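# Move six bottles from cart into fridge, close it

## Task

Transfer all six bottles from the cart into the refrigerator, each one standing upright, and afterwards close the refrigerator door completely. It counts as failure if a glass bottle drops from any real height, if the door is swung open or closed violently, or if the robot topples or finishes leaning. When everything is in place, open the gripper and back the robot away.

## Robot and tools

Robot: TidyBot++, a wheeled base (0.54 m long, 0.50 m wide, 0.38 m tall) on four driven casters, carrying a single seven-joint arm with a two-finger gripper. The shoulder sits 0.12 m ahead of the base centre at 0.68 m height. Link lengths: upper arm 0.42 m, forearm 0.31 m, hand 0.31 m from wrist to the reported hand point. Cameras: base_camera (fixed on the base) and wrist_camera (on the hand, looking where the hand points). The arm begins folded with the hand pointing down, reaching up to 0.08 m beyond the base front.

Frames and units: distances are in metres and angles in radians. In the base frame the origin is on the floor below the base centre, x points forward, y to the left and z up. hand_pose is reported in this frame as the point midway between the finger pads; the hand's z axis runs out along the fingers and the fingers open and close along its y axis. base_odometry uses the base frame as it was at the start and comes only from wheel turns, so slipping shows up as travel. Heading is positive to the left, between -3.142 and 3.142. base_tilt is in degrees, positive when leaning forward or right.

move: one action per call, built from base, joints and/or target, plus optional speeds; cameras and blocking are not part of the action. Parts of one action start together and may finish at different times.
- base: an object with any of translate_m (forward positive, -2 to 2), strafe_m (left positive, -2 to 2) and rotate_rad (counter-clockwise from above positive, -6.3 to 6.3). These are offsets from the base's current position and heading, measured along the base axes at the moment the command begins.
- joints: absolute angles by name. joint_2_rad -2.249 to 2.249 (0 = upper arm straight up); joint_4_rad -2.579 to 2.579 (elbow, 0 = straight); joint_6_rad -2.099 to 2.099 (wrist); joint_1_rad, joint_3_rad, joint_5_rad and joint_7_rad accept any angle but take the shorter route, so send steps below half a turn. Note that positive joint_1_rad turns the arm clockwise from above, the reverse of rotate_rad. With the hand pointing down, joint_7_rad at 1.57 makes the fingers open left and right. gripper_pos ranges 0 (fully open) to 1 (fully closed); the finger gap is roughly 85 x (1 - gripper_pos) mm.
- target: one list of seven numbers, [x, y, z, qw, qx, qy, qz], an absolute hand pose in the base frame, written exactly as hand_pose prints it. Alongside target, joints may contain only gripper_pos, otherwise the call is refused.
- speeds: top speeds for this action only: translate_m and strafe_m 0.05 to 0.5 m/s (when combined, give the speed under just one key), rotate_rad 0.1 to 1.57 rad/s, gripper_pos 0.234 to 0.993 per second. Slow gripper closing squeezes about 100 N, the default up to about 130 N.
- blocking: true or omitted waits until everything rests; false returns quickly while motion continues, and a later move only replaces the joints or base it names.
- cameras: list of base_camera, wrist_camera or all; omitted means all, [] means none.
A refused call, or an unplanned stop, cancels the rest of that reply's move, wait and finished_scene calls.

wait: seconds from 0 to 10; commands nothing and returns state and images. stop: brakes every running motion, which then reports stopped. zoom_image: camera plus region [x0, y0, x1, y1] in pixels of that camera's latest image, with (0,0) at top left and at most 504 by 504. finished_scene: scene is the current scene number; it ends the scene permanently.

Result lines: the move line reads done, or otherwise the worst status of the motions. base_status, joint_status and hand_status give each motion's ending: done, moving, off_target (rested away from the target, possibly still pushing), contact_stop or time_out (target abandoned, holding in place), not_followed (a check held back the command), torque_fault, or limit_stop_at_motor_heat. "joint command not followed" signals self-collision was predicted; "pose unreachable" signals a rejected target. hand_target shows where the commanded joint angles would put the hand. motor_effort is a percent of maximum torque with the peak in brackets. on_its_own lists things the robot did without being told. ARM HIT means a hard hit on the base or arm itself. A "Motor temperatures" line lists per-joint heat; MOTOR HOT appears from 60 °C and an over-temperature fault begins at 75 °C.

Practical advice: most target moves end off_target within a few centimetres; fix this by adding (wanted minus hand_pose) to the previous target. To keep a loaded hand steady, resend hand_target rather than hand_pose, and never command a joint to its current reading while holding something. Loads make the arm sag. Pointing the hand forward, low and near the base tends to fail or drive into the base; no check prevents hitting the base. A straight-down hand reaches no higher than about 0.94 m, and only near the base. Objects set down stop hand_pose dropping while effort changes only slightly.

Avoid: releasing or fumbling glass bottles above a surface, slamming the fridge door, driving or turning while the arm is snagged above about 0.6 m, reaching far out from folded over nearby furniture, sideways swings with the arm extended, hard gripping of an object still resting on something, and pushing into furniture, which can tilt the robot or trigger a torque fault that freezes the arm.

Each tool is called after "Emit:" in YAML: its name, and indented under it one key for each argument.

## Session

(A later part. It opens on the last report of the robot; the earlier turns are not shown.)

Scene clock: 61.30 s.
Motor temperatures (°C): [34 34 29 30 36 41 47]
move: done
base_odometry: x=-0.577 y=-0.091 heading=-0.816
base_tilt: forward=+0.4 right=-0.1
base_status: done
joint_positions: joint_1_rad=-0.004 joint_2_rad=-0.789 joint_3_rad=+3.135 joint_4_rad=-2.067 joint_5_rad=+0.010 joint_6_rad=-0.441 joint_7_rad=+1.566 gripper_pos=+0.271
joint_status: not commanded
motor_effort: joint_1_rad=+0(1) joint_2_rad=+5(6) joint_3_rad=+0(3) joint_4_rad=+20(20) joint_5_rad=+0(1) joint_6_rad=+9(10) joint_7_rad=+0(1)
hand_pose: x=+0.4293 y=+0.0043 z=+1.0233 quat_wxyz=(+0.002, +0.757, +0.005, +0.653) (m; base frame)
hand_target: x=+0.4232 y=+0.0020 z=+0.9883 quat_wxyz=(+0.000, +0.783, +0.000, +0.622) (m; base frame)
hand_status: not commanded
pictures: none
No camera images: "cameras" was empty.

Emit:
move:
  base: {"translate_m": -0.316, "strafe_m": 0.381, "rotate_rad": -1.978}

Scene clock: 64.37 s.
Motor temperatures (°C): [34 34 29 30 36 41 47]
move: done
base_odometry: x=-0.516 y=+0.400 heading=-2.793
base_tilt: forward=+0.4 right=+0.0
base_status: done
joint_positions: joint_1_rad=-0.004 joint_2_rad=-0.793 joint_3_rad=+3.137 joint_4_rad=-2.067 joint_5_rad=+0.010 joint_6_rad=-0.441 joint_7_rad=+1.566 gripper_pos=+0.271
joint_status: not commanded
motor_effort: joint_1_rad=+0(1) joint_2_rad=+5(6) joint_3_rad=+0(2) joint_4_rad=+20(20) joint_5_rad=+0(1) joint_6_rad=+9(10) joint_7_rad=+0(1)
hand_pose: x=+0.4278 y=+0.0031 z=+1.0242 quat_wxyz=(+0.002, +0.756, +0.004, +0.654) (m; base frame)
hand_target: x=+0.4232 y=+0.0020 z=+0.9883 quat_wxyz=(+0.000, +0.783, +0.000, +0.622) (m; base frame)
hand_status: not commanded
pictures: base_camera, wrist_camera
camera_calibration:
wrist_camera: T_world_to_cam=[[0.0435236, -0.998849, 0.0201426, -0.0312244], [-0.161012, -0.0269112, -0.986586, 1.13119], [0.985992, 0.0396965, -0.161998, -0.117074], [0, 0, 0, 1]] pos_world=[0.298927, 0.00390052, 1.09768]

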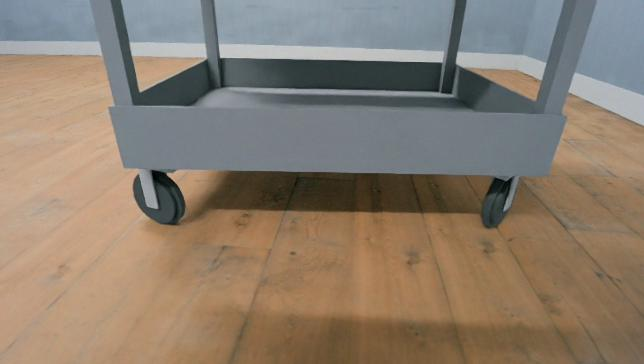

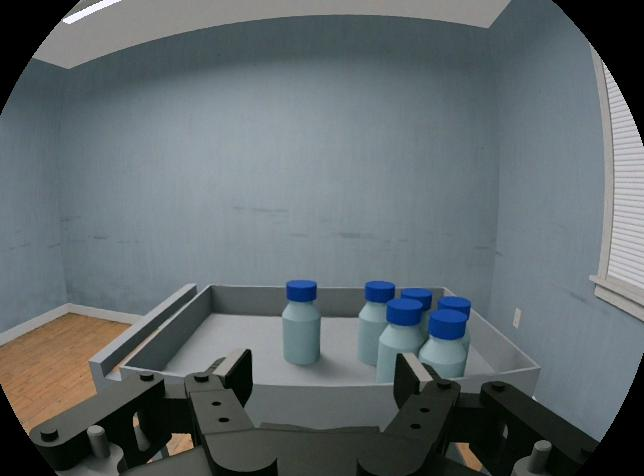

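Emit:
zoom_image:
  camera: "wrist_camera"
  region: [270, 260, 490, 400]

Scaled by 2.291.

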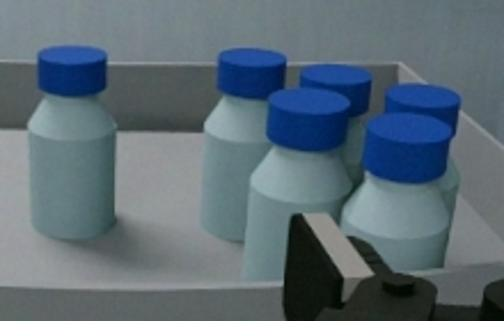

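Emit:
move:
  base: {"translate_m": 0.08, "strafe_m": 0.055}
  speeds: {"translate_m": 0.3}
  joints: {"joint_1_rad": 0, "joint_2_rad": 0.026, "joint_3_rad": 3.14, "joint_4_rad": -1.8685, "joint_5_rad": 0, "joint_6_rad": 0.049, "joint_7_rad": 1.57, "gripper_pos": 0.27}

Scene clock: 69.33 s.
Motor temperatures (°C): [34 33 29 30 36 41 47]
move: done
base_odometry: x=-0.572 y=+0.321 heading=-2.794
base_tilt: forward=+0.4 right=-0.1
base_status: done
joint_positions: joint_1_rad=-0.004 joint_2_rad=+0.007 joint_3_rad=+3.137 joint_4_rad=-1.919 joint_5_rad=+0.010 joint_6_rad=-0.018 joint_7_rad=+1.566 gripper_pos=+0.271
joint_status: all done
motor_effort: joint_1_rad=+1(1) joint_2_rad=-19(21) joint_3_rad=+0(3) joint_4_rad=+19(21) joint_5_rad=+0(1) joint_6_rad=+9(11) joint_7_rad=+0(1)
hand_pose: x=+0.7065 y=+0.0059 z=+0.8795 quat_wxyz=(-0.001, +0.826, +0.005, +0.563) (m; base frame)
hand_target: x=+0.7276 y=+0.0023 z=+0.9180 quat_wxyz=(-0.001, +0.797, +0.000, +0.604) (m; base frame)
hand_status: not commanded
pictures: base_camera, wrist_camera
camera_calibration:
wrist_camera: T_world_to_cam=[[0.0517722, -0.99863, 0.00760826, -0.0324747], [-0.381357, -0.0268108, -0.924039, 1.13401], [0.922977, 0.0449381, -0.382223, -0.177274], [0, 0, 0, 1]] pos_world=[0.597766, 0.00593991, 0.980362]

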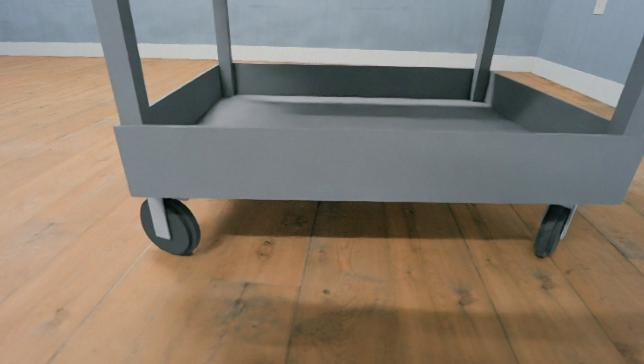

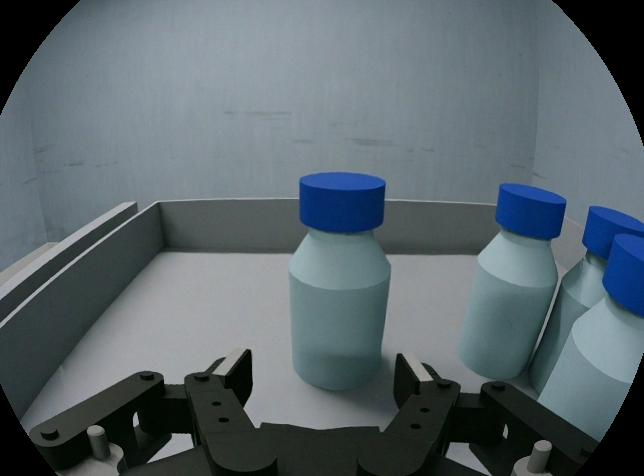

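Emit:
move:

Scene clock: 71.07 s.
Motor temperatures (°C): [34 33 29 30 36 41 47]
base_odometry: x=-0.572 y=+0.321 heading=-2.794
base_tilt: forward=+0.4 right=-0.1
base_status: done
joint_positions: joint_1_rad=-0.004 joint_2_rad=+0.007 joint_3_rad=+3.137 joint_4_rad=-1.918 joint_5_rad=+0.010 joint_6_rad=-0.015 joint_7_rad=+1.566 gripper_pos=+0.271
joint_status: all done
motor_effort: joint_1_rad=+0(1) joint_2_rad=-19(21) joint_3_rad=+0(3) joint_4_rad=+20(21) joint_5_rad=+0(1) joint_6_rad=+9(11) joint_7_rad=+0(1)
hand_pose: x=+0.7070 y=+0.0059 z=+0.8806 quat_wxyz=(-0.001, +0.825, +0.005, +0.565) (m; base frame)
hand_target: x=+0.7276 y=+0.0023 z=+0.9180 quat_wxyz=(-0.001, +0.797, +0.000, +0.604) (m; base frame)
hand_status: not commanded
pictures: base_camera, wrist_camera
camera_calibration:
wrist_camera: T_world_to_cam=[[0.0517745, -0.998629, 0.00775042, -0.03262], [-0.378134, -0.0267864, -0.925363, 1.13412], [0.924302, 0.0449796, -0.379002, -0.18102], [0, 0, 0, 1]] pos_world=[0.597857, 0.00594604, 0.981123]

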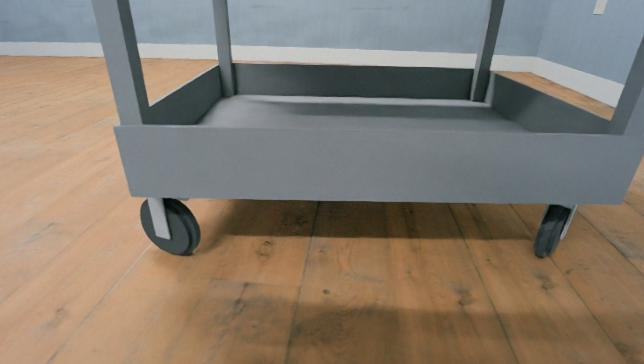

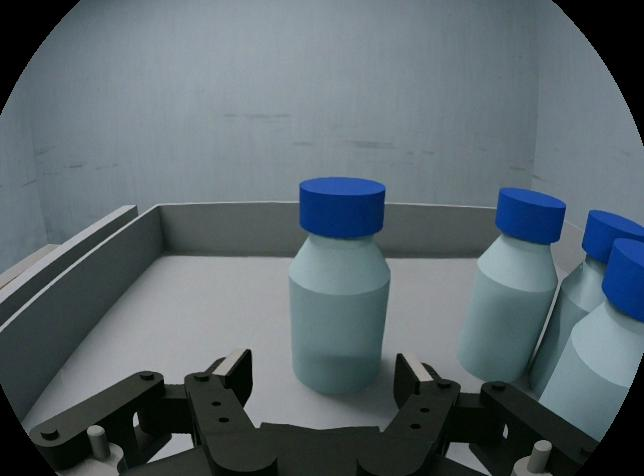

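Emit:
move:
  joints: {"joint_1_rad": 0.0, "joint_2_rad": 0.026, "joint_3_rad": 3.14, "joint_4_rad": -1.815, "joint_5_rad": 0.0, "joint_6_rad": 0.06, "joint_7_rad": 1.57, "gripper_pos": 0.27}
  cameras: ["wrist_camera"]

Scene clock: 72.17 s.
Motor temperatures (°C): [34 33 29 30 36 41 47]
move: done
base_odometry: x=-0.572 y=+0.321 heading=-2.794
base_tilt: forward=+0.4 right=-0.1
base_status: not commanded
joint_positions: joint_1_rad=-0.004 joint_2_rad=+0.007 joint_3_rad=+3.137 joint_4_rad=-1.857 joint_5_rad=+0.010 joint_6_rad=+0.000 joint_7_rad=+1.566 gripper_pos=+0.271
joint_status: all done
motor_effort: joint_1_rad=+1(1) joint_2_rad=-19(20) joint_3_rad=+0(2) joint_4_rad=+20(21) joint_5_rad=+0(1) joint_6_rad=+9(10) joint_7_rad=+0(1)
hand_pose: x=+0.7210 y=+0.0061 z=+0.9217 quat_wxyz=(-0.001, +0.803, +0.005, +0.596) (m; base frame)
hand_target: x=+0.7373 y=+0.0023 z=+0.9536 quat_wxyz=(-0.001, +0.777, +0.000, +0.629) (m; base frame)
hand_status: not commanded
pictures: wrist_camera
camera_calibration:
wrist_camera: T_world_to_cam=[[0.0511972, -0.998627, 0.0110658, -0.0361443], [-0.305683, -0.0262183, -0.951772, 1.14951], [0.950756, 0.0453454, -0.306606, -0.26422], [0, 0, 0, 1]] pos_world=[0.604445, 0.00602463, 1.01346]

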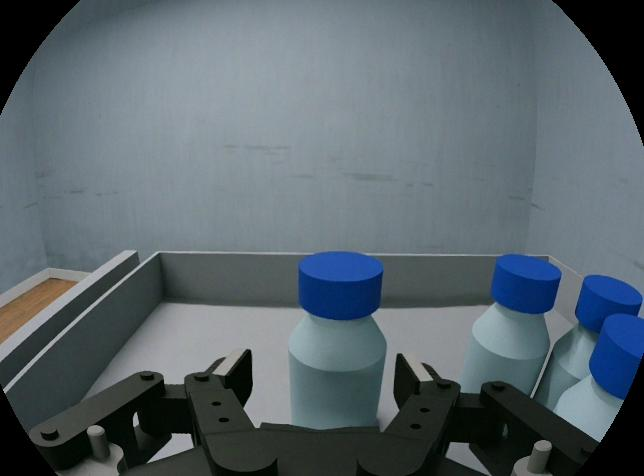

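Emit:
move:
  base: {"translate_m": 0.08, "strafe_m": -0.007}
  speeds: {"translate_m": 0.12}
  cameras: ["wrist_camera"]

Scene clock: 74.03 s.
Motor temperatures (°C): [34 33 29 31 36 41 47]
move: done
base_odometry: x=-0.650 y=+0.300 heading=-2.794
base_tilt: forward=+0.4 right=+0.0
base_status: done
joint_positions: joint_1_rad=-0.004 joint_2_rad=+0.013 joint_3_rad=+3.137 joint_4_rad=-1.857 joint_5_rad=+0.010 joint_6_rad=+0.001 joint_7_rad=+1.566 gripper_pos=+0.271
joint_status: not commanded
motor_effort: joint_1_rad=+0(1) joint_2_rad=-19(21) joint_3_rad=+0(2) joint_4_rad=+19(21) joint_5_rad=+0(1) joint_6_rad=+9(10) joint_7_rad=+0(1)
hand_pose: x=+0.7223 y=+0.0061 z=+0.9187 quat_wxyz=(-0.001, +0.804, +0.005, +0.594) (m; base frame)
hand_target: x=+0.7373 y=+0.0023 z=+0.9536 quat_wxyz=(-0.001, +0.777, +0.000, +0.629) (m; base frame)
hand_status: not commanded
pictures: wrist_camera
camera_calibration:
wrist_camera: T_world_to_cam=[[0.051253, -0.998627, 0.0108385, -0.0360036], [-0.310169, -0.0262331, -0.950319, 1.14899], [0.949299, 0.045345, -0.311087, -0.261212], [0, 0, 0, 1]] pos_world=[0.606194, 0.00603201, 1.01104]

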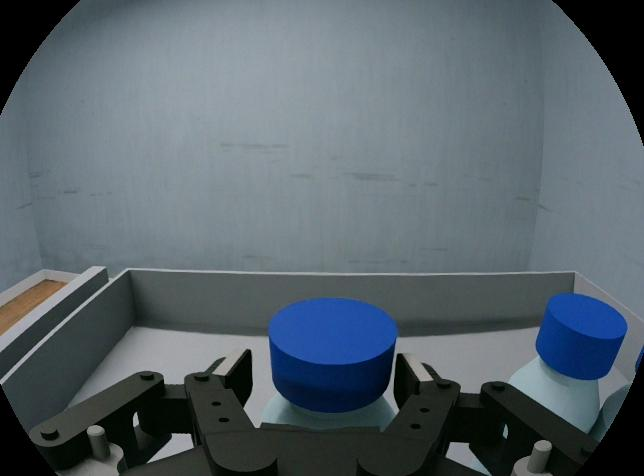

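Emit:
move:
  base: {"translate_m": 0.012, "strafe_m": -0.005}
  speeds: {"translate_m": 0.1}
  cameras: ["wrist_camera"]

Emit:
move:
  joints: {"gripper_pos": 0.6}
  speeds: {"gripper_pos": 0.234}
  cameras: ["wrist_camera"]

Scene clock: 75.10 s.
Motor temperatures (°C): [34 33 29 31 36 41 47]
move: done
base_odometry: x=-0.663 y=+0.301 heading=-2.794
base_tilt: forward=+0.4 right=+0.0
base_status: done
joint_positions: joint_1_rad=-0.004 joint_2_rad=+0.017 joint_3_rad=+3.138 joint_4_rad=-1.856 joint_5_rad=+0.010 joint_6_rad=+0.001 joint_7_rad=+1.566 gripper_pos=+0.271
joint_status: not commanded
motor_effort: joint_1_rad=+0(2) joint_2_rad=-20(23) joint_3_rad=-1(2) joint_4_rad=+19(20) joint_5_rad=+0(0) joint_6_rad=+9(10) joint_7_rad=+0(1)
hand_pose: x=+0.7234 y=+0.0059 z=+0.9164 quat_wxyz=(-0.001, +0.805, +0.005, +0.593) (m; base frame)
hand_target: x=+0.7373 y=+0.0023 z=+0.9536 quat_wxyz=(-0.001, +0.777, +0.000, +0.629) (m; base frame)
hand_status: not commanded
pictures: wrist_camera
camera_calibration:
wrist_camera: T_world_to_cam=[[0.0508853, -0.998648, 0.0106661, -0.0358544], [-0.313626, -0.0261184, -0.949187, 1.14859], [0.948182, 0.0449545, -0.314531, -0.259049], [0, 0, 0, 1]] pos_world=[0.607679, 0.00583891, 1.00913]

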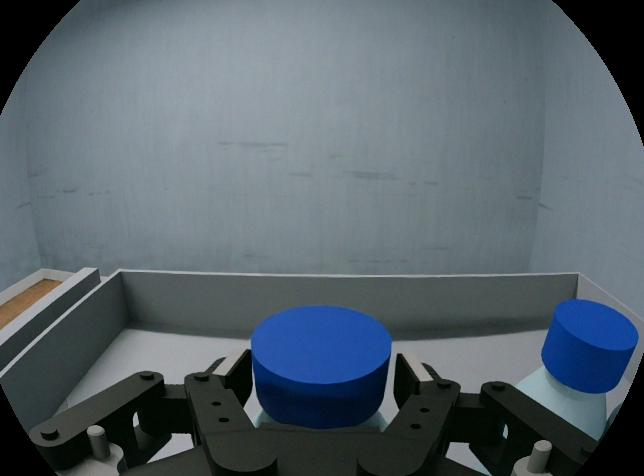

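Scene clock: 76.83 s.
Motor temperatures (°C): [34 33 29 31 36 41 47]
move: off_target
base_odometry: x=-0.663 y=+0.301 heading=-2.794
base_tilt: forward=+0.4 right=+0.0
base_status: not commanded
joint_positions: joint_1_rad=-0.004 joint_2_rad=+0.017 joint_3_rad=+3.138 joint_4_rad=-1.856 joint_5_rad=+0.010 joint_6_rad=+0.003 joint_7_rad=+1.566 gripper_pos=+0.420
joint_status: gripper_pos off_target (ended at +0.420, target +0.600)
motor_effort: joint_1_rad=+1(2) joint_2_rad=-18(20) joint_3_rad=+0(2) joint_4_rad=+19(20) joint_5_rad=+0(0) joint_6_rad=+8(10) joint_7_rad=+0(1)
hand_pose: x=+0.7236 y=+0.0060 z=+0.9169 quat_wxyz=(-0.001, +0.805, +0.005, +0.594) (m; base frame)
hand_target: x=+0.7373 y=+0.0023 z=+0.9536 quat_wxyz=(-0.001, +0.777, +0.000, +0.629) (m; base frame)
hand_status: not commanded
pictures: wrist_camera
camera_calibration:
wrist_camera: T_world_to_cam=[[0.051147, -0.998634, 0.0107249, -0.0359459], [-0.312148, -0.0261864, -0.949672, 1.14848], [0.948656, 0.0452251, -0.313061, -0.260734], [0, 0, 0, 1]] pos_world=[0.607682, 0.00596945, 1.00944]

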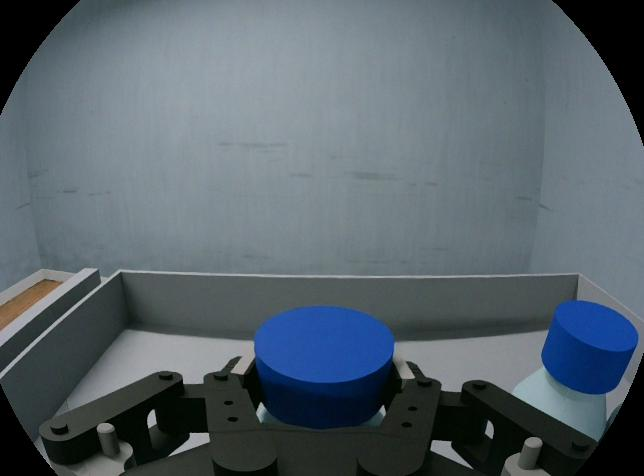

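Emit:
move:
  joints: {"joint_2_rad": -0.05, "joint_4_rad": -1.41, "joint_6_rad": -0.355}
  cameras: ["wrist_camera"]

Emit:
move:
  base: {"translate_m": -0.2}
  speeds: {"translate_m": 0.4}
  joints: {"joint_2_rad": -0.25, "joint_4_rad": -1.55, "joint_6_rad": -0.42}
  cameras: ["wrist_camera"]

Scene clock: 79.70 s.
Motor temperatures (°C): [34 33 29 31 36 41 47]
move: off_target
base_odometry: x=-0.663 y=+0.301 heading=-2.794
base_tilt: forward=+0.4 right=+0.0
base_status: not commanded
joint_positions: joint_1_rad=-0.004 joint_2_rad=-0.027 joint_3_rad=+3.138 joint_4_rad=-1.480 joint_5_rad=+0.010 joint_6_rad=-0.311 joint_7_rad=+1.566 gripper_pos=+0.420
joint_status: joint_4_rad off_target (ended at -1.480, target -1.410); the others done
motor_effort: joint_1_rad=+1(1) joint_2_rad=-22(26) joint_3_rad=+0(1) joint_4_rad=+24(25) joint_5_rad=+0(1) joint_6_rad=+12(13) joint_7_rad=+0(1)
hand_pose: x=+0.7252 y=+0.0051 z=+1.0798 quat_wxyz=(+0.000, +0.772, +0.004, +0.636) (m; base frame)
hand_target: x=+0.7134 y=+0.0023 z=+1.1231 quat_wxyz=(-0.001, +0.756, +0.000, +0.654) (m; base frame)
hand_status: not commanded
pictures: wrist_camera
camera_calibration:
wrist_camera: T_world_to_cam=[[0.0465518, -0.998794, 0.0156045, -0.0406205], [-0.209019, -0.0250152, -0.977592, 1.25902], [0.976803, 0.042247, -0.209931, -0.34294], [0, 0, 0, 1]] pos_world=[0.600035, 0.00541146, 1.15945]

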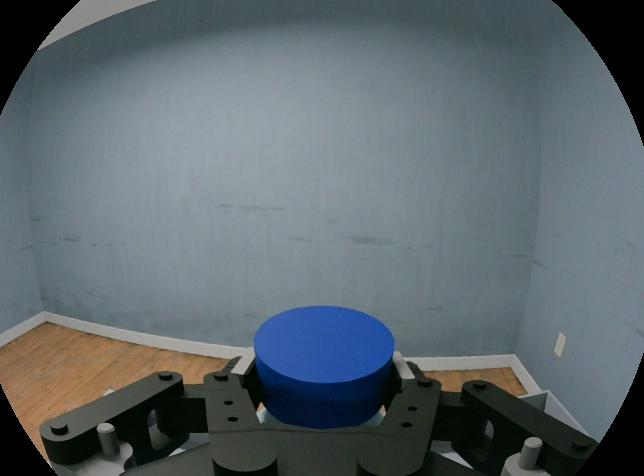

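Scene clock: 81.47 s.
Motor temperatures (°C): [34 34 29 31 36 41 47]
move: done
base_odometry: x=-0.475 y=+0.369 heading=-2.793
base_tilt: forward=+0.4 right=+0.0
base_status: done
joint_positions: joint_1_rad=-0.004 joint_2_rad=-0.249 joint_3_rad=+3.138 joint_4_rad=-1.538 joint_5_rad=+0.010 joint_6_rad=-0.380 joint_7_rad=+1.566 gripper_pos=+0.420
joint_status: all done
motor_effort: joint_1_rad=+0(1) joint_2_rad=-14(28) joint_3_rad=+0(1) joint_4_rad=+23(26) joint_5_rad=+0(1) joint_6_rad=+13(14) joint_7_rad=+0(1)
hand_pose: x=+0.6272 y=+0.0044 z=+1.1461 quat_wxyz=(+0.001, +0.741, +0.004, +0.671) (m; base frame)
hand_target: x=+0.6256 y=+0.0023 z=+1.1273 quat_wxyz=(-0.001, +0.758, +0.000, +0.652) (m; base frame)
hand_status: not commanded
pictures: wrist_camera
camera_calibration:
wrist_camera: T_world_to_cam=[[0.0439185, -0.998838, 0.0198555, -0.0410401], [-0.116412, -0.0248558, -0.99289, 1.26278], [0.99223, 0.0412948, -0.117368, -0.349028], [0, 0, 0, 1]] pos_world=[0.495121, 0.00480803, 1.21365]

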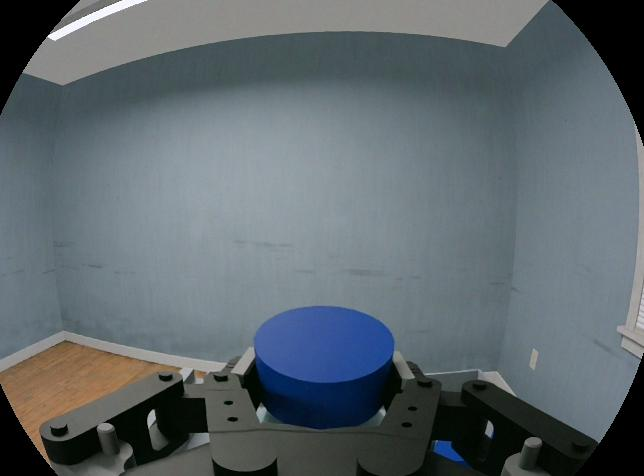

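Emit:
move:
  base: {"translate_m": -0.047, "strafe_m": 0.777, "rotate_rad": 1.477}
  speeds: {"rotate_rad": 1.0}
  joints: {"joint_1_rad": 0.0, "joint_2_rad": -0.53, "joint_4_rad": -1.79, "joint_6_rad": -0.51}

Scene clock: 84.63 s.
Motor temperatures (°C): [34 33 29 31 36 41 47]
move: done
base_odometry: x=-0.166 y=-0.345 heading=-1.315
base_tilt: forward=+0.4 right=-0.1
base_status: done
joint_positions: joint_1_rad=+0.003 joint_2_rad=-0.513 joint_3_rad=+3.140 joint_4_rad=-1.777 joint_5_rad=+0.010 joint_6_rad=-0.468 joint_7_rad=+1.566 gripper_pos=+0.420
joint_status: all done
motor_effort: joint_1_rad=+0(2) joint_2_rad=-5(15) joint_3_rad=+0(4) joint_4_rad=+23(24) joint_5_rad=+0(1) joint_6_rad=+12(14) joint_7_rad=+0(1)
hand_pose: x=+0.5195 y=-0.0001 z=+1.0933 quat_wxyz=(+0.004, +0.762, +0.000, +0.648) (m; base frame)
hand_target: x=+0.5107 y=+0.0022 z=+1.0794 quat_wxyz=(+0.000, +0.774, +0.000, +0.633) (m; base frame)
hand_status: not commanded
pictures: base_camera, wrist_camera
camera_calibration:
wrist_camera: T_world_to_cam=[[0.0358127, -0.999209, 0.0172727, -0.0326839], [-0.178569, -0.0234038, -0.983649, 1.21989], [0.983276, 0.0321427, -0.179265, -0.175877], [0, 0, 0, 1]] pos_world=[0.391939, 0.00154511, 1.16898]

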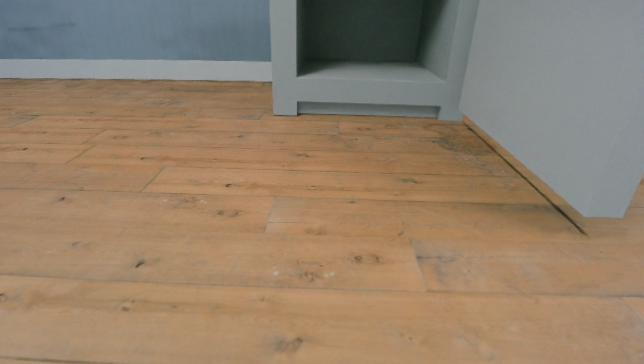

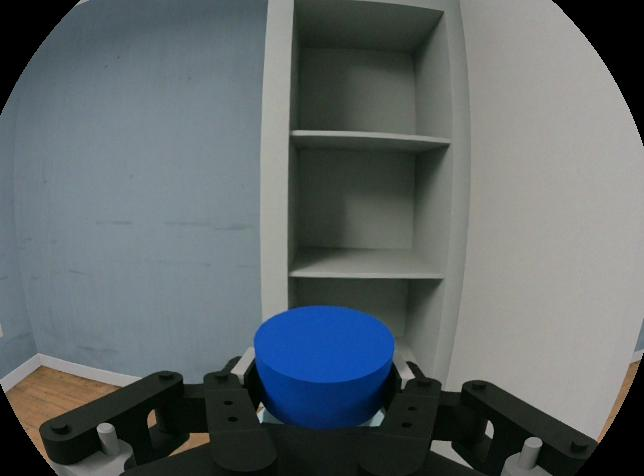

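Emit:
zoom_image:
  camera: "base_camera"
  region: [260, 60, 500, 180]

Scaled by 2.100.

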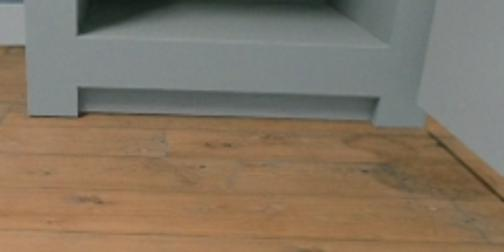

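Emit:
move:
  base: {"translate_m": 0.145, "strafe_m": -0.04}
  speeds: {"translate_m": 0.3}
  joints: {"joint_1_rad": 0.12, "joint_2_rad": 0.04, "joint_4_rad": -1.76, "joint_6_rad": 0.04}
  cameras: ["base_camera"]

Emit:
move:
  base: {"translate_m": 0.08}
  speeds: {"translate_m": 0.15}
  joints: {"joint_1_rad": 0.25, "joint_2_rad": 0.807, "joint_4_rad": -1.2, "joint_6_rad": 0.36}

Scene clock: 88.40 s.
Motor temperatures (°C): [34 33 29 31 36 41 47]
move: done
base_odometry: x=-0.167 y=-0.496 heading=-1.315
base_tilt: forward=+0.4 right=+0.0
base_status: done
joint_positions: joint_1_rad=+0.105 joint_2_rad=+0.037 joint_3_rad=+3.140 joint_4_rad=-1.777 joint_5_rad=+0.010 joint_6_rad=-0.053 joint_7_rad=+1.566 gripper_pos=+0.420
joint_status: all done
motor_effort: joint_1_rad=+0(1) joint_2_rad=-24(27) joint_3_rad=+0(2) joint_4_rad=+23(25) joint_5_rad=+0(1) joint_6_rad=+12(13) joint_7_rad=+0(1)
hand_pose: x=+0.7341 y=-0.0624 z=+0.9360 quat_wxyz=(+0.032, +0.803, -0.039, +0.594) (m; base frame)
hand_target: x=+0.7434 y=-0.0729 z=+0.9723 quat_wxyz=(+0.037, +0.769, -0.046, +0.636) (m; base frame)
hand_status: not commanded
pictures: base_camera

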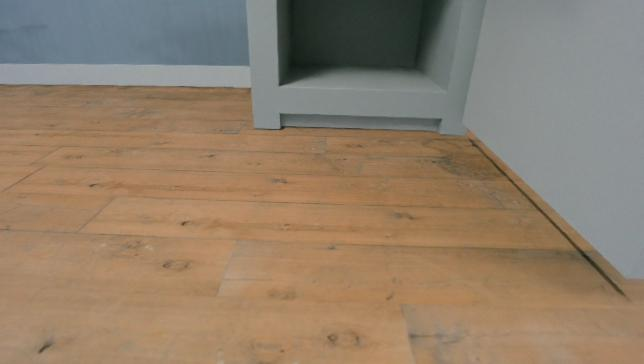

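Scene clock: 90.70 s.
Motor temperatures (°C): [34 34 29 31 36 41 47]
move: off_target
base_odometry: x=-0.147 y=-0.574 heading=-1.315
base_tilt: forward=+0.4 right=+0.0
base_status: done
joint_positions: joint_1_rad=+0.237 joint_2_rad=+0.802 joint_3_rad=+3.140 joint_4_rad=-1.273 joint_5_rad=+0.010 joint_6_rad=+0.269 joint_7_rad=+1.566 gripper_pos=+0.420
joint_status: joint_4_rad off_target (ended at -1.273, target -1.200); the others done
motor_effort: joint_1_rad=+0(2) joint_2_rad=-47(50) joint_3_rad=+0(2) joint_4_rad=+22(24) joint_5_rad=+0(1) joint_6_rad=+12(14) joint_7_rad=+0(1)
hand_pose: x=+0.9755 y=-0.2034 z=+0.7500 quat_wxyz=(+0.073, +0.780, -0.090, +0.615) (m; base frame)
hand_target: x=+0.9908 y=-0.2203 z=+0.8163 quat_wxyz=(+0.084, +0.728, -0.092, +0.674) (m; base frame)
hand_status: not commanded
pictures: base_camera, wrist_camera
camera_calibration:
wrist_camera: T_world_to_cam=[[-0.189189, -0.981877, 0.0111611, -0.0186326], [-0.248493, 0.0368773, -0.967932, 1.02762], [0.949978, -0.185896, -0.250966, -0.637338], [0, 0, 0, 1]] pos_world=[0.857287, -0.174669, 0.834919]

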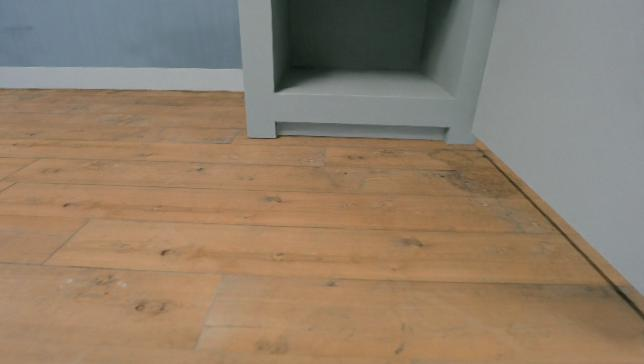

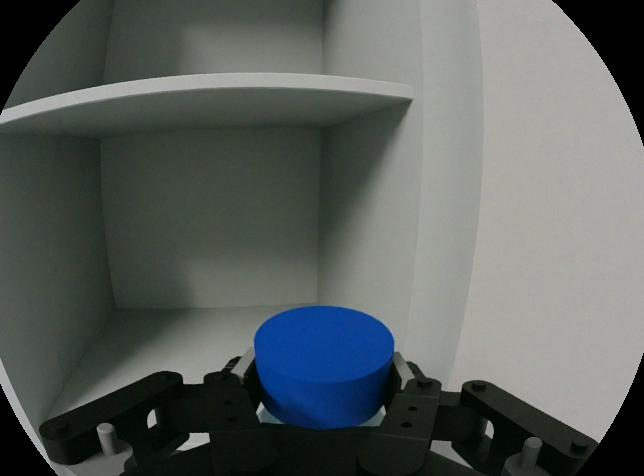

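Emit:
zoom_image:
  camera: "base_camera"
  region: [230, 90, 490, 160]

Scaled by 1.938.

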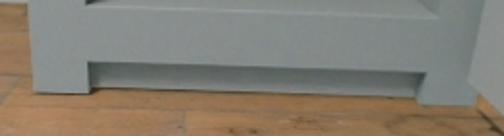

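Emit:
move:
  base: {"translate_m": 0.4}
  speeds: {"translate_m": 0.25}
  joints: {"joint_1_rad": 0.265, "joint_2_rad": 0.83, "joint_4_rad": -1.2, "joint_6_rad": 0.38}
  cameras: ["wrist_camera"]

Scene clock: 94.33 s.
Motor temperatures (°C): [34 34 29 31 36 41 47]
move: off_target
base_odometry: x=-0.046 y=-0.961 heading=-1.316
base_tilt: forward=+0.4 right=+0.0
base_status: done
joint_positions: joint_1_rad=+0.260 joint_2_rad=+0.816 joint_3_rad=+3.140 joint_4_rad=-1.268 joint_5_rad=+0.010 joint_6_rad=+0.293 joint_7_rad=+1.566 gripper_pos=+0.420
joint_status: joint_4_rad off_target (ended at -1.268, target -1.200); the others done
motor_effort: joint_1_rad=+0(2) joint_2_rad=-47(49) joint_3_rad=-1(2) joint_4_rad=+22(23) joint_5_rad=+0(1) joint_6_rad=+13(13) joint_7_rad=-1(1)
hand_pose: x=+0.9742 y=-0.2244 z=+0.7480 quat_wxyz=(+0.081, +0.774, -0.098, +0.620) (m; base frame)
hand_target: x=+0.9907 y=-0.2343 z=+0.8018 quat_wxyz=(+0.089, +0.728, -0.097, +0.673) (m; base frame)
hand_status: not commanded
pictures: wrist_camera
camera_calibration:
wrist_camera: T_world_to_cam=[[-0.212216, -0.97715, 0.0119339, -0.0165477], [-0.23308, 0.0387528, -0.971685, 1.01435], [0.94902, -0.208989, -0.235978, -0.656003], [0, 0, 0, 1]] pos_world=[0.855472, -0.192576, 0.831024]

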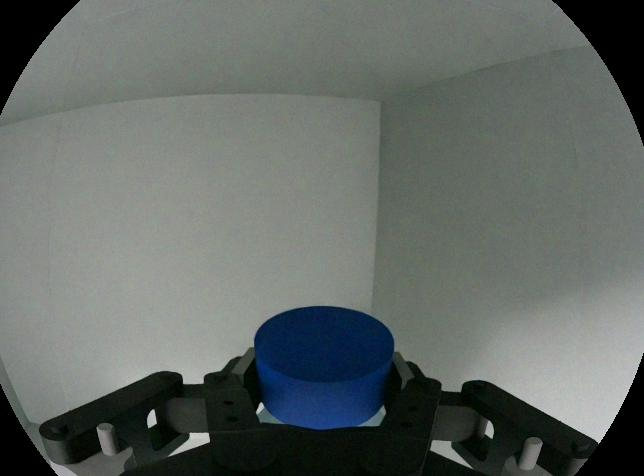

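Emit:
move:
  base: {"translate_m": 0.027}
  speeds: {"translate_m": 0.1}
  joints: {"joint_1_rad": 0.258, "joint_2_rad": 0.91, "joint_6_rad": 0.41}
  cameras: []

Emit:
move:
  joints: {"joint_2_rad": 0.935, "joint_6_rad": 0.42}
  cameras: ["wrist_camera"]

Scene clock: 96.73 s.
Motor temperatures (°C): [34 34 29 31 36 41 47]
move: done
base_odometry: x=-0.040 y=-0.987 heading=-1.316
base_tilt: forward=+0.4 right=+0.0
base_status: done
joint_positions: joint_1_rad=+0.259 joint_2_rad=+0.911 joint_3_rad=+3.140 joint_4_rad=-1.257 joint_5_rad=+0.010 joint_6_rad=+0.329 joint_7_rad=+1.566 gripper_pos=+0.420
joint_status: all done
motor_effort: joint_1_rad=+0(2) joint_2_rad=-49(52) joint_3_rad=-1(2) joint_4_rad=+21(23) joint_5_rad=+0(1) joint_6_rad=+12(14) joint_7_rad=+0(1)
hand_pose: x=+0.9826 y=-0.2258 z=+0.6806 quat_wxyz=(+0.078, +0.789, -0.100, +0.601) (m; base frame)
hand_target: x=+1.0001 y=-0.2302 z=+0.7385 quat_wxyz=(+0.084, +0.745, -0.097, +0.655) (m; base frame)
hand_status: not commanded
pictures: none
No camera images: "cameras" was empty.

Scene clock: 97.37 s.
Motor temperatures (°C): [34 34 29 31 36 41 47]
move: done
base_odometry: x=-0.040 y=-0.987 heading=-1.316
base_tilt: forward=+0.4 right=+0.0
base_status: not commanded
joint_positions: joint_1_rad=+0.259 joint_2_rad=+0.921 joint_3_rad=+3.140 joint_4_rad=-1.257 joint_5_rad=+0.010 joint_6_rad=+0.336 joint_7_rad=+1.566 gripper_pos=+0.420
joint_status: all done
motor_effort: joint_1_rad=+0(1) joint_2_rad=-49(50) joint_3_rad=-1(2) joint_4_rad=+21(21) joint_5_rad=+0(0) joint_6_rad=+12(13) joint_7_rad=+0(1)
hand_pose: x=+0.9831 y=-0.2259 z=+0.6737 quat_wxyz=(+0.078, +0.790, -0.100, +0.600) (m; base frame)
hand_target: x=+1.0016 y=-0.2306 z=+0.7188 quat_wxyz=(+0.083, +0.750, -0.098, +0.649) (m; base frame)
hand_status: not commanded
pictures: wrist_camera
camera_calibration:
wrist_camera: T_world_to_cam=[[-0.210627, -0.977522, 0.0092921, -0.0151303], [-0.280834, 0.0514012, -0.958379, 0.985081], [0.936359, -0.20447, -0.285348, -0.635586], [0, 0, 0, 1]] pos_world=[0.868594, -0.195383, 0.762858]

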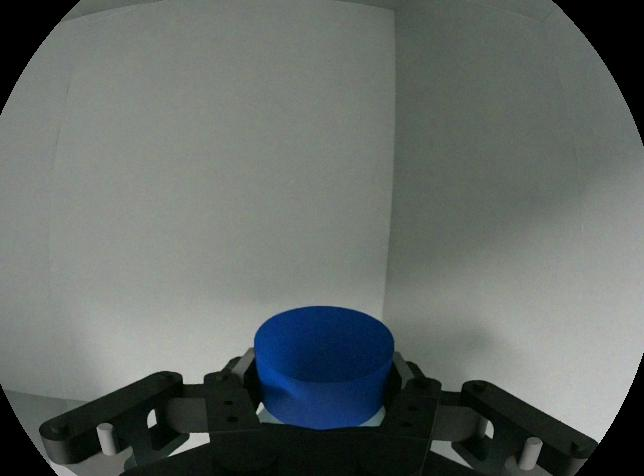

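Emit:
move:
  joints: {"joint_2_rad": 0.952, "joint_6_rad": 0.422}
  cameras: []

Emit:
move:
  joints: {"joint_2_rad": 0.966, "joint_6_rad": 0.424}
  cameras: []

Emit:
move:
  joints: {"joint_2_rad": 0.977, "joint_6_rad": 0.425}
  cameras: ["wrist_camera"]

Scene clock: 98.43 s.
Motor temperatures (°C): [34 34 29 31 36 41 47]
move: done
base_odometry: x=-0.040 y=-0.987 heading=-1.316
base_tilt: forward=+0.4 right=+0.0
base_status: not commanded
joint_positions: joint_1_rad=+0.259 joint_2_rad=+0.935 joint_3_rad=+3.140 joint_4_rad=-1.257 joint_5_rad=+0.010 joint_6_rad=+0.338 joint_7_rad=+1.566 gripper_pos=+0.420
joint_status: all done
motor_effort: joint_1_rad=+0(1) joint_2_rad=-48(50) joint_3_rad=-1(1) joint_4_rad=+20(21) joint_5_rad=+0(0) joint_6_rad=+12(13) joint_7_rad=-1(1)
hand_pose: x=+0.9831 y=-0.2259 z=+0.6616 quat_wxyz=(+0.077, +0.794, -0.101, +0.595) (m; base frame)
hand_target: x=+1.0022 y=-0.2308 z=+0.7040 quat_wxyz=(+0.082, +0.755, -0.098, +0.643) (m; base frame)
hand_status: not commanded
pictures: none
No camera images: "cameras" was empty.

Scene clock: 99.10 s.
Motor temperatures (°C): [34 34 29 31 36 41 47]
move: done
base_odometry: x=-0.040 y=-0.987 heading=-1.316
base_tilt: forward=+0.4 right=+0.0
base_status: not commanded
joint_positions: joint_1_rad=+0.259 joint_2_rad=+0.948 joint_3_rad=+3.140 joint_4_rad=-1.257 joint_5_rad=+0.010 joint_6_rad=+0.339 joint_7_rad=+1.566 gripper_pos=+0.420
joint_status: all done
motor_effort: joint_1_rad=+0(1) joint_2_rad=-49(50) joint_3_rad=-1(2) joint_4_rad=+20(21) joint_5_rad=+0(0) joint_6_rad=+12(13) joint_7_rad=-1(1)
hand_pose: x=+0.9829 y=-0.2258 z=+0.6504 quat_wxyz=(+0.076, +0.797, -0.101, +0.591) (m; base frame)
hand_target: x=+1.0025 y=-0.2309 z=+0.6918 quat_wxyz=(+0.082, +0.759, -0.099, +0.639) (m; base frame)
hand_status: not commanded
pictures: none
No camera images: "cameras" was empty.

Scene clock: 99.73 s.
Motor temperatures (°C): [34 34 29 31 36 41 47]
move: done
base_odometry: x=-0.040 y=-0.987 heading=-1.316
base_tilt: forward=+0.4 right=+0.0
base_status: not commanded
joint_positions: joint_1_rad=+0.259 joint_2_rad=+0.958 joint_3_rad=+3.140 joint_4_rad=-1.257 joint_5_rad=+0.010 joint_6_rad=+0.340 joint_7_rad=+1.566 gripper_pos=+0.420
joint_status: all done
motor_effort: joint_1_rad=+0(1) joint_2_rad=-49(50) joint_3_rad=+0(1) joint_4_rad=+20(21) joint_5_rad=+0(0) joint_6_rad=+12(13) joint_7_rad=-1(1)
hand_pose: x=+0.9826 y=-0.2258 z=+0.6418 quat_wxyz=(+0.076, +0.800, -0.101, +0.587) (m; base frame)
hand_target: x=+1.0026 y=-0.2309 z=+0.6820 quat_wxyz=(+0.081, +0.762, -0.099, +0.635) (m; base frame)
hand_status: not commanded
pictures: wrist_camera
camera_calibration:
wrist_camera: T_world_to_cam=[[-0.210328, -0.977601, 0.00770513, -0.0140911], [-0.311163, 0.05947, -0.948494, 0.979616], [0.92679, -0.201892, -0.316701, -0.614093], [0, 0, 0, 1]] pos_world=[0.870992, -0.196014, 0.734785]

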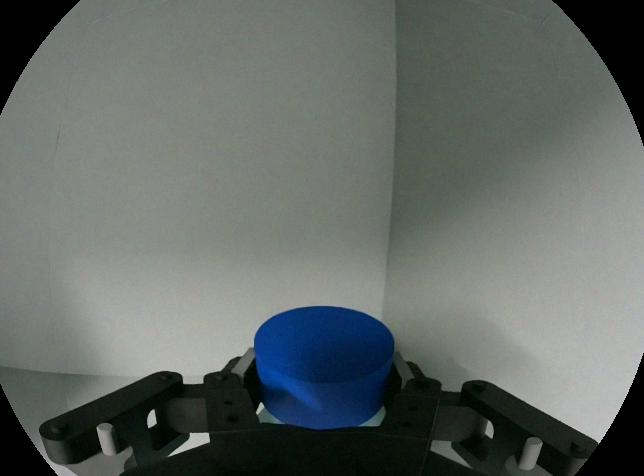

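Emit:
move:
  joints: {"joint_2_rad": 0.983, "joint_6_rad": 0.429}
  cameras: []

Emit:
move:
  joints: {"joint_2_rad": 0.990, "joint_6_rad": 0.433}
  cameras: []

Emit:
move:
  joints: {"joint_2_rad": 0.998, "joint_6_rad": 0.437}
  cameras: ["wrist_camera"]

Scene clock: 100.67 s.
Motor temperatures (°C): [34 34 29 31 36 41 47]
move: done
base_odometry: x=-0.040 y=-0.987 heading=-1.316
base_tilt: forward=+0.4 right=+0.0
base_status: not commanded
joint_positions: joint_1_rad=+0.259 joint_2_rad=+0.963 joint_3_rad=+3.140 joint_4_rad=-1.257 joint_5_rad=+0.010 joint_6_rad=+0.343 joint_7_rad=+1.566 gripper_pos=+0.420
joint_status: all done
motor_effort: joint_1_rad=+0(1) joint_2_rad=-48(50) joint_3_rad=+0(1) joint_4_rad=+20(21) joint_5_rad=+0(0) joint_6_rad=+12(12) joint_7_rad=+0(1)
hand_pose: x=+0.9827 y=-0.2258 z=+0.6389 quat_wxyz=(+0.076, +0.800, -0.101, +0.587) (m; base frame)
hand_target: x=+1.0028 y=-0.2310 z=+0.6778 quat_wxyz=(+0.081, +0.762, -0.099, +0.634) (m; base frame)
hand_status: not commanded
pictures: none
No camera images: "cameras" was empty.

Scene clock: 101.17 s.
Motor temperatures (°C): [34 34 29 31 36 41 47]
move: done
base_odometry: x=-0.040 y=-0.987 heading=-1.316
base_tilt: forward=+0.4 right=+0.0
base_status: not commanded
joint_positions: joint_1_rad=+0.259 joint_2_rad=+0.968 joint_3_rad=+3.140 joint_4_rad=-1.257 joint_5_rad=+0.010 joint_6_rad=+0.348 joint_7_rad=+1.566 gripper_pos=+0.420
joint_status: all done
motor_effort: joint_1_rad=+1(1) joint_2_rad=-48(50) joint_3_rad=-1(1) joint_4_rad=+20(21) joint_5_rad=+0(0) joint_6_rad=+12(12) joint_7_rad=+0(0)
hand_pose: x=+0.9829 y=-0.2258 z=+0.6355 quat_wxyz=(+0.076, +0.800, -0.101, +0.586) (m; base frame)
hand_target: x=+1.0030 y=-0.2310 z=+0.6726 quat_wxyz=(+0.081, +0.763, -0.099, +0.633) (m; base frame)
hand_status: not commanded
pictures: none
No camera images: "cameras" was empty.

Scene clock: 101.67 s.
Motor temperatures (°C): [34 34 29 31 36 41 47]
move: done
base_odometry: x=-0.040 y=-0.987 heading=-1.316
base_tilt: forward=+0.4 right=+0.0
base_status: not commanded
joint_positions: joint_1_rad=+0.259 joint_2_rad=+0.970 joint_3_rad=+3.140 joint_4_rad=-1.257 joint_5_rad=+0.010 joint_6_rad=+0.355 joint_7_rad=+1.566 gripper_pos=+0.420
joint_status: all done
motor_effort: joint_1_rad=+0(1) joint_2_rad=-48(49) joint_3_rad=+0(2) joint_4_rad=+20(20) joint_5_rad=+0(0) joint_6_rad=+11(12) joint_7_rad=+0(1)
hand_pose: x=+0.9834 y=-0.2259 z=+0.6352 quat_wxyz=(+0.076, +0.799, -0.101, +0.588) (m; base frame)
hand_target: x=+1.0031 y=-0.2310 z=+0.6665 quat_wxyz=(+0.081, +0.765, -0.100, +0.632) (m; base frame)
hand_status: not commanded
pictures: wrist_camera
camera_calibration:
wrist_camera: T_world_to_cam=[[-0.210249, -0.977617, 0.00771113, -0.0141255], [-0.309042, 0.0589763, -0.949218, 0.971922], [0.927517, -0.201955, -0.314525, -0.619052], [0, 0, 0, 1]] pos_world=[0.871577, -0.19615, 0.727968]

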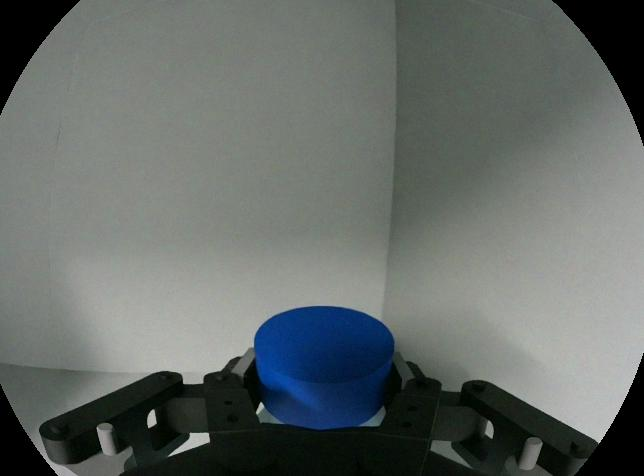

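Emit:
move:
  joints: {"joint_2_rad": 1.008, "joint_6_rad": 0.44}
  cameras: []

Scene clock: 102.60 s.
Motor temperatures (°C): [34 34 29 31 36 41 47]
move: done
base_odometry: x=-0.040 y=-0.987 heading=-1.316
base_tilt: forward=+0.4 right=+0.0
base_status: not commanded
joint_positions: joint_1_rad=+0.259 joint_2_rad=+0.973 joint_3_rad=+3.140 joint_4_rad=-1.256 joint_5_rad=+0.010 joint_6_rad=+0.362 joint_7_rad=+1.566 gripper_pos=+0.420
joint_status: all done
motor_effort: joint_1_rad=+0(1) joint_2_rad=-47(48) joint_3_rad=+0(2) joint_4_rad=+19(19) joint_5_rad=+0(0) joint_6_rad=+11(12) joint_7_rad=+0(1)
hand_pose: x=+0.9841 y=-0.2261 z=+0.6351 quat_wxyz=(+0.076, +0.797, -0.101, +0.590) (m; base frame)
hand_target: x=+1.0031 y=-0.2310 z=+0.6583 quat_wxyz=(+0.081, +0.767, -0.100, +0.629) (m; base frame)
hand_status: not commanded
pictures: none
No camera images: "cameras" was empty.

Emit:
move:
  joints: {"gripper_pos": 0.1}
  speeds: {"gripper_pos": 0.4}
  cameras: ["wrist_camera"]

Scene clock: 104.43 s.
Motor temperatures (°C): [34 34 29 31 36 41 47]
move: done
base_odometry: x=-0.040 y=-0.987 heading=-1.316
base_tilt: forward=+0.4 right=+0.0
base_status: not commanded
joint_positions: joint_1_rad=+0.259 joint_2_rad=+0.974 joint_3_rad=+3.140 joint_4_rad=-1.244 joint_5_rad=+0.010 joint_6_rad=+0.379 joint_7_rad=+1.566 gripper_pos=+0.100
joint_status: all done
motor_effort: joint_1_rad=+1(1) joint_2_rad=-44(48) joint_3_rad=+0(2) joint_4_rad=+17(19) joint_5_rad=+0(0) joint_6_rad=+9(11) joint_7_rad=+0(1)
hand_pose: x=+0.9888 y=-0.2273 z=+0.6466 quat_wxyz=(+0.078, +0.789, -0.100, +0.601) (m; base frame)
hand_target: x=+1.0031 y=-0.2310 z=+0.6583 quat_wxyz=(+0.081, +0.767, -0.100, +0.629) (m; base frame)
hand_status: not commanded
pictures: wrist_camera
camera_calibration:
wrist_camera: T_world_to_cam=[[-0.21038, -0.977577, 0.00912004, -0.015189], [-0.278102, 0.0509006, -0.959202, 0.958455], [0.93723, -0.204334, -0.282575, -0.651494], [0, 0, 0, 1]] pos_world=[0.873952, -0.196756, 0.735395]

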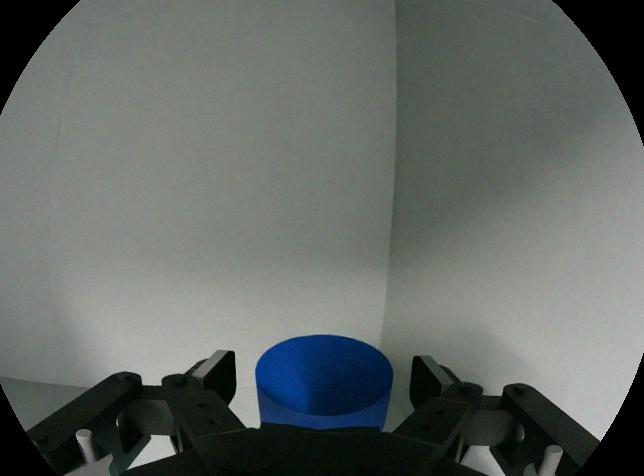

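Emit:
move:
  base: {"translate_m": -0.45}
  speeds: {"translate_m": 0.4}
  cameras: ["wrist_camera"]

Scene clock: 108.67 s.
Motor temperatures (°C): [34 35 29 31 36 41 47]
move: done
base_odometry: x=-0.153 y=-0.552 heading=-1.316
base_tilt: forward=+0.4 right=+0.0
base_status: done
joint_positions: joint_1_rad=+0.259 joint_2_rad=+0.974 joint_3_rad=+3.140 joint_4_rad=-1.239 joint_5_rad=+0.010 joint_6_rad=+0.380 joint_7_rad=+1.566 gripper_pos=+0.100
joint_status: not commanded
motor_effort: joint_1_rad=+0(4) joint_2_rad=-44(47) joint_3_rad=+0(2) joint_4_rad=+17(18) joint_5_rad=+0(1) joint_6_rad=+9(10) joint_7_rad=+0(1)
hand_pose: x=+0.9901 y=-0.2274 z=+0.6490 quat_wxyz=(+0.078, +0.787, -0.100, +0.603) (m; base frame)
hand_target: x=+1.0031 y=-0.2310 z=+0.6583 quat_wxyz=(+0.081, +0.767, -0.100, +0.629) (m; base frame)
hand_status: not commanded
pictures: wrist_camera
camera_calibration:
wrist_camera: T_world_to_cam=[[-0.210129, -0.977628, 0.00943826, -0.0154706], [-0.27304, 0.0494115, -0.960733, 0.956822], [0.938773, -0.204455, -0.277314, -0.657091], [0, 0, 0, 1]] pos_world=[0.87486, -0.196748, 0.737176]

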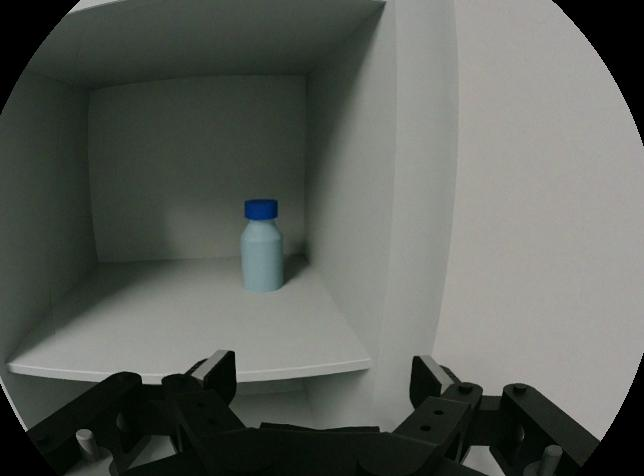

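Emit:
move:
  base: {"translate_m": -0.2}
  speeds: {"translate_m": 0.4}
  joints: {"joint_1_rad": 0.0, "joint_2_rad": -0.4, "joint_4_rad": -1.87, "joint_6_rad": -0.3, "gripper_pos": 0.27}
  cameras: []

Emit:
move:
  base: {"translate_m": -0.983, "strafe_m": -0.058, "rotate_rad": -1.477}
  speeds: {"rotate_rad": 1.0}
  blocking: false
  cameras: []

Emit:
wait:
  seconds: 1.0
  cameras: []

Emit:
move:
  joints: {"joint_1_rad": 0.0, "joint_2_rad": 0.03, "joint_3_rad": 3.14, "joint_4_rad": -1.81, "joint_5_rad": 0.0, "joint_6_rad": 0.06, "joint_7_rad": 1.57, "gripper_pos": 0.27}

Scene clock: 112.00 s.
Motor temperatures (°C): [34 35 29 31 36 41 47]
move: done
base_odometry: x=-0.204 y=-0.358 heading=-1.316
base_tilt: forward=+0.4 right=+0.0
base_status: done
joint_positions: joint_1_rad=+0.016 joint_2_rad=-0.396 joint_3_rad=+3.140 joint_4_rad=-1.834 joint_5_rad=+0.010 joint_6_rad=-0.236 joint_7_rad=+1.566 gripper_pos=+0.271
joint_status: all done
motor_effort: joint_1_rad=+0(2) joint_2_rad=-6(49) joint_3_rad=+0(1) joint_4_rad=+20(21) joint_5_rad=+0(0) joint_6_rad=+10(11) joint_7_rad=-1(1)
hand_pose: x=+0.5780 y=-0.0058 z=+1.0797 quat_wxyz=(+0.008, +0.743, -0.004, +0.670) (m; base frame)
hand_target: x=+0.5730 y=+0.0022 z=+1.0394 quat_wxyz=(+0.000, +0.774, +0.000, +0.633) (m; base frame)
hand_status: not commanded
pictures: none
No camera images: "cameras" was empty.

Scene clock: 112.50 s.
Motor temperatures (°C): [34 35 29 31 36 41 47]
move: moving
base_odometry: x=-0.225 y=-0.294 heading=-1.518
base_tilt: forward=+0.4 right=+0.0
base_status: translate_m moving; strafe_m moving; rotate_rad moving
joint_positions: joint_1_rad=+0.010 joint_2_rad=-0.394 joint_3_rad=+3.139 joint_4_rad=-1.835 joint_5_rad=+0.010 joint_6_rad=-0.238 joint_7_rad=+1.566 gripper_pos=+0.271
joint_status: not commanded
motor_effort: joint_1_rad=+1(2) joint_2_rad=-9(9) joint_3_rad=+1(2) joint_4_rad=+20(21) joint_5_rad=+0(1) joint_6_rad=+9(10) joint_7_rad=+0(1)
hand_pose: x=+0.5786 y=-0.0022 z=+1.0773 quat_wxyz=(+0.005, +0.744, -0.001, +0.668) (m; base frame)
hand_target: x=+0.5730 y=+0.0022 z=+1.0394 quat_wxyz=(+0.000, +0.774, +0.000, +0.633) (m; base frame)
hand_status: not commanded
pictures: none
No camera images: "cameras" was empty.

Scene clock: 113.50 s.
Motor temperatures (°C): [34 35 29 31 36 41 47]
earlier move: moving
base_odometry: x=-0.352 y=+0.098 heading=-2.355
base_tilt: forward=+0.4 right=+0.0
base_status: translate_m moving; strafe_m moving; rotate_rad moving
joint_positions: joint_1_rad=+0.009 joint_2_rad=-0.395 joint_3_rad=+3.139 joint_4_rad=-1.836 joint_5_rad=+0.010 joint_6_rad=-0.239 joint_7_rad=+1.566 gripper_pos=+0.271
joint_status: not commanded
motor_effort: joint_1_rad=+1(2) joint_2_rad=-8(10) joint_3_rad=+0(2) joint_4_rad=+20(21) joint_5_rad=+0(1) joint_6_rad=+9(10) joint_7_rad=+0(1)
hand_pose: x=+0.5782 y=-0.0022 z=+1.0773 quat_wxyz=(+0.005, +0.744, -0.001, +0.668) (m; base frame)
hand_target: x=+0.5730 y=+0.0022 z=+1.0394 quat_wxyz=(+0.000, +0.774, +0.000, +0.633) (m; base frame)
hand_status: not commanded
wait: 1.00 s; no rest
pictures: none
No camera images: "cameras" was empty.

Scene clock: 115.43 s.
Motor temperatures (°C): [34 35 29 31 36 41 47]
move: done
base_odometry: x=-0.508 y=+0.579 heading=-2.794
base_tilt: forward=+0.4 right=+0.0
base_status: done
joint_positions: joint_1_rad=+0.009 joint_2_rad=+0.014 joint_3_rad=+3.141 joint_4_rad=-1.836 joint_5_rad=+0.010 joint_6_rad=-0.006 joint_7_rad=+1.566 gripper_pos=+0.271
joint_status: all done
motor_effort: joint_1_rad=+0(2) joint_2_rad=-19(22) joint_3_rad=+0(3) joint_4_rad=+19(21) joint_5_rad=+0(1) joint_6_rad=+9(10) joint_7_rad=+0(1)
hand_pose: x=+0.7258 y=-0.0036 z=+0.9290 quat_wxyz=(+0.004, +0.800, -0.001, +0.600) (m; base frame)
hand_target: x=+0.7391 y=+0.0023 z=+0.9541 quat_wxyz=(-0.001, +0.777, +0.000, +0.629) (m; base frame)
hand_status: not commanded
pictures: base_camera, wrist_camera
camera_calibration:
wrist_camera: T_world_to_cam=[[0.0350937, -0.999318, 0.0115052, -0.0348395], [-0.297207, -0.0214273, -0.954573, 1.15413], [0.954168, 0.0300801, -0.297756, -0.276866], [0, 0, 0, 1]] pos_world=[0.608416, -0.00175769, 1.01967]

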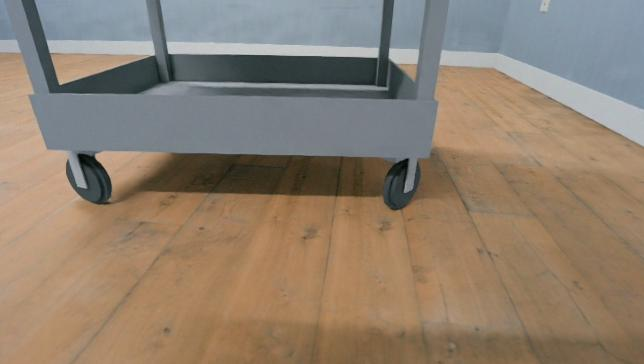

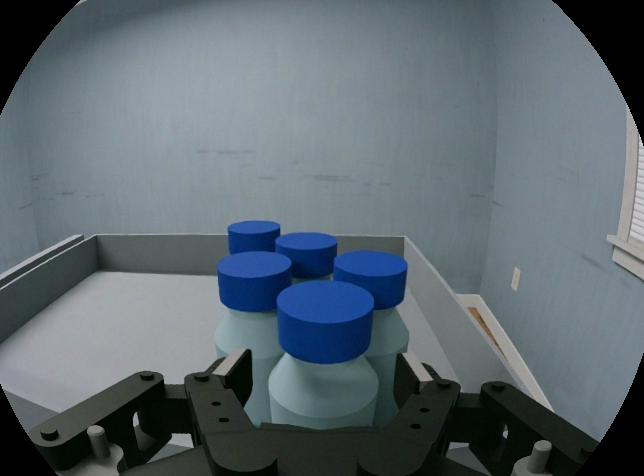

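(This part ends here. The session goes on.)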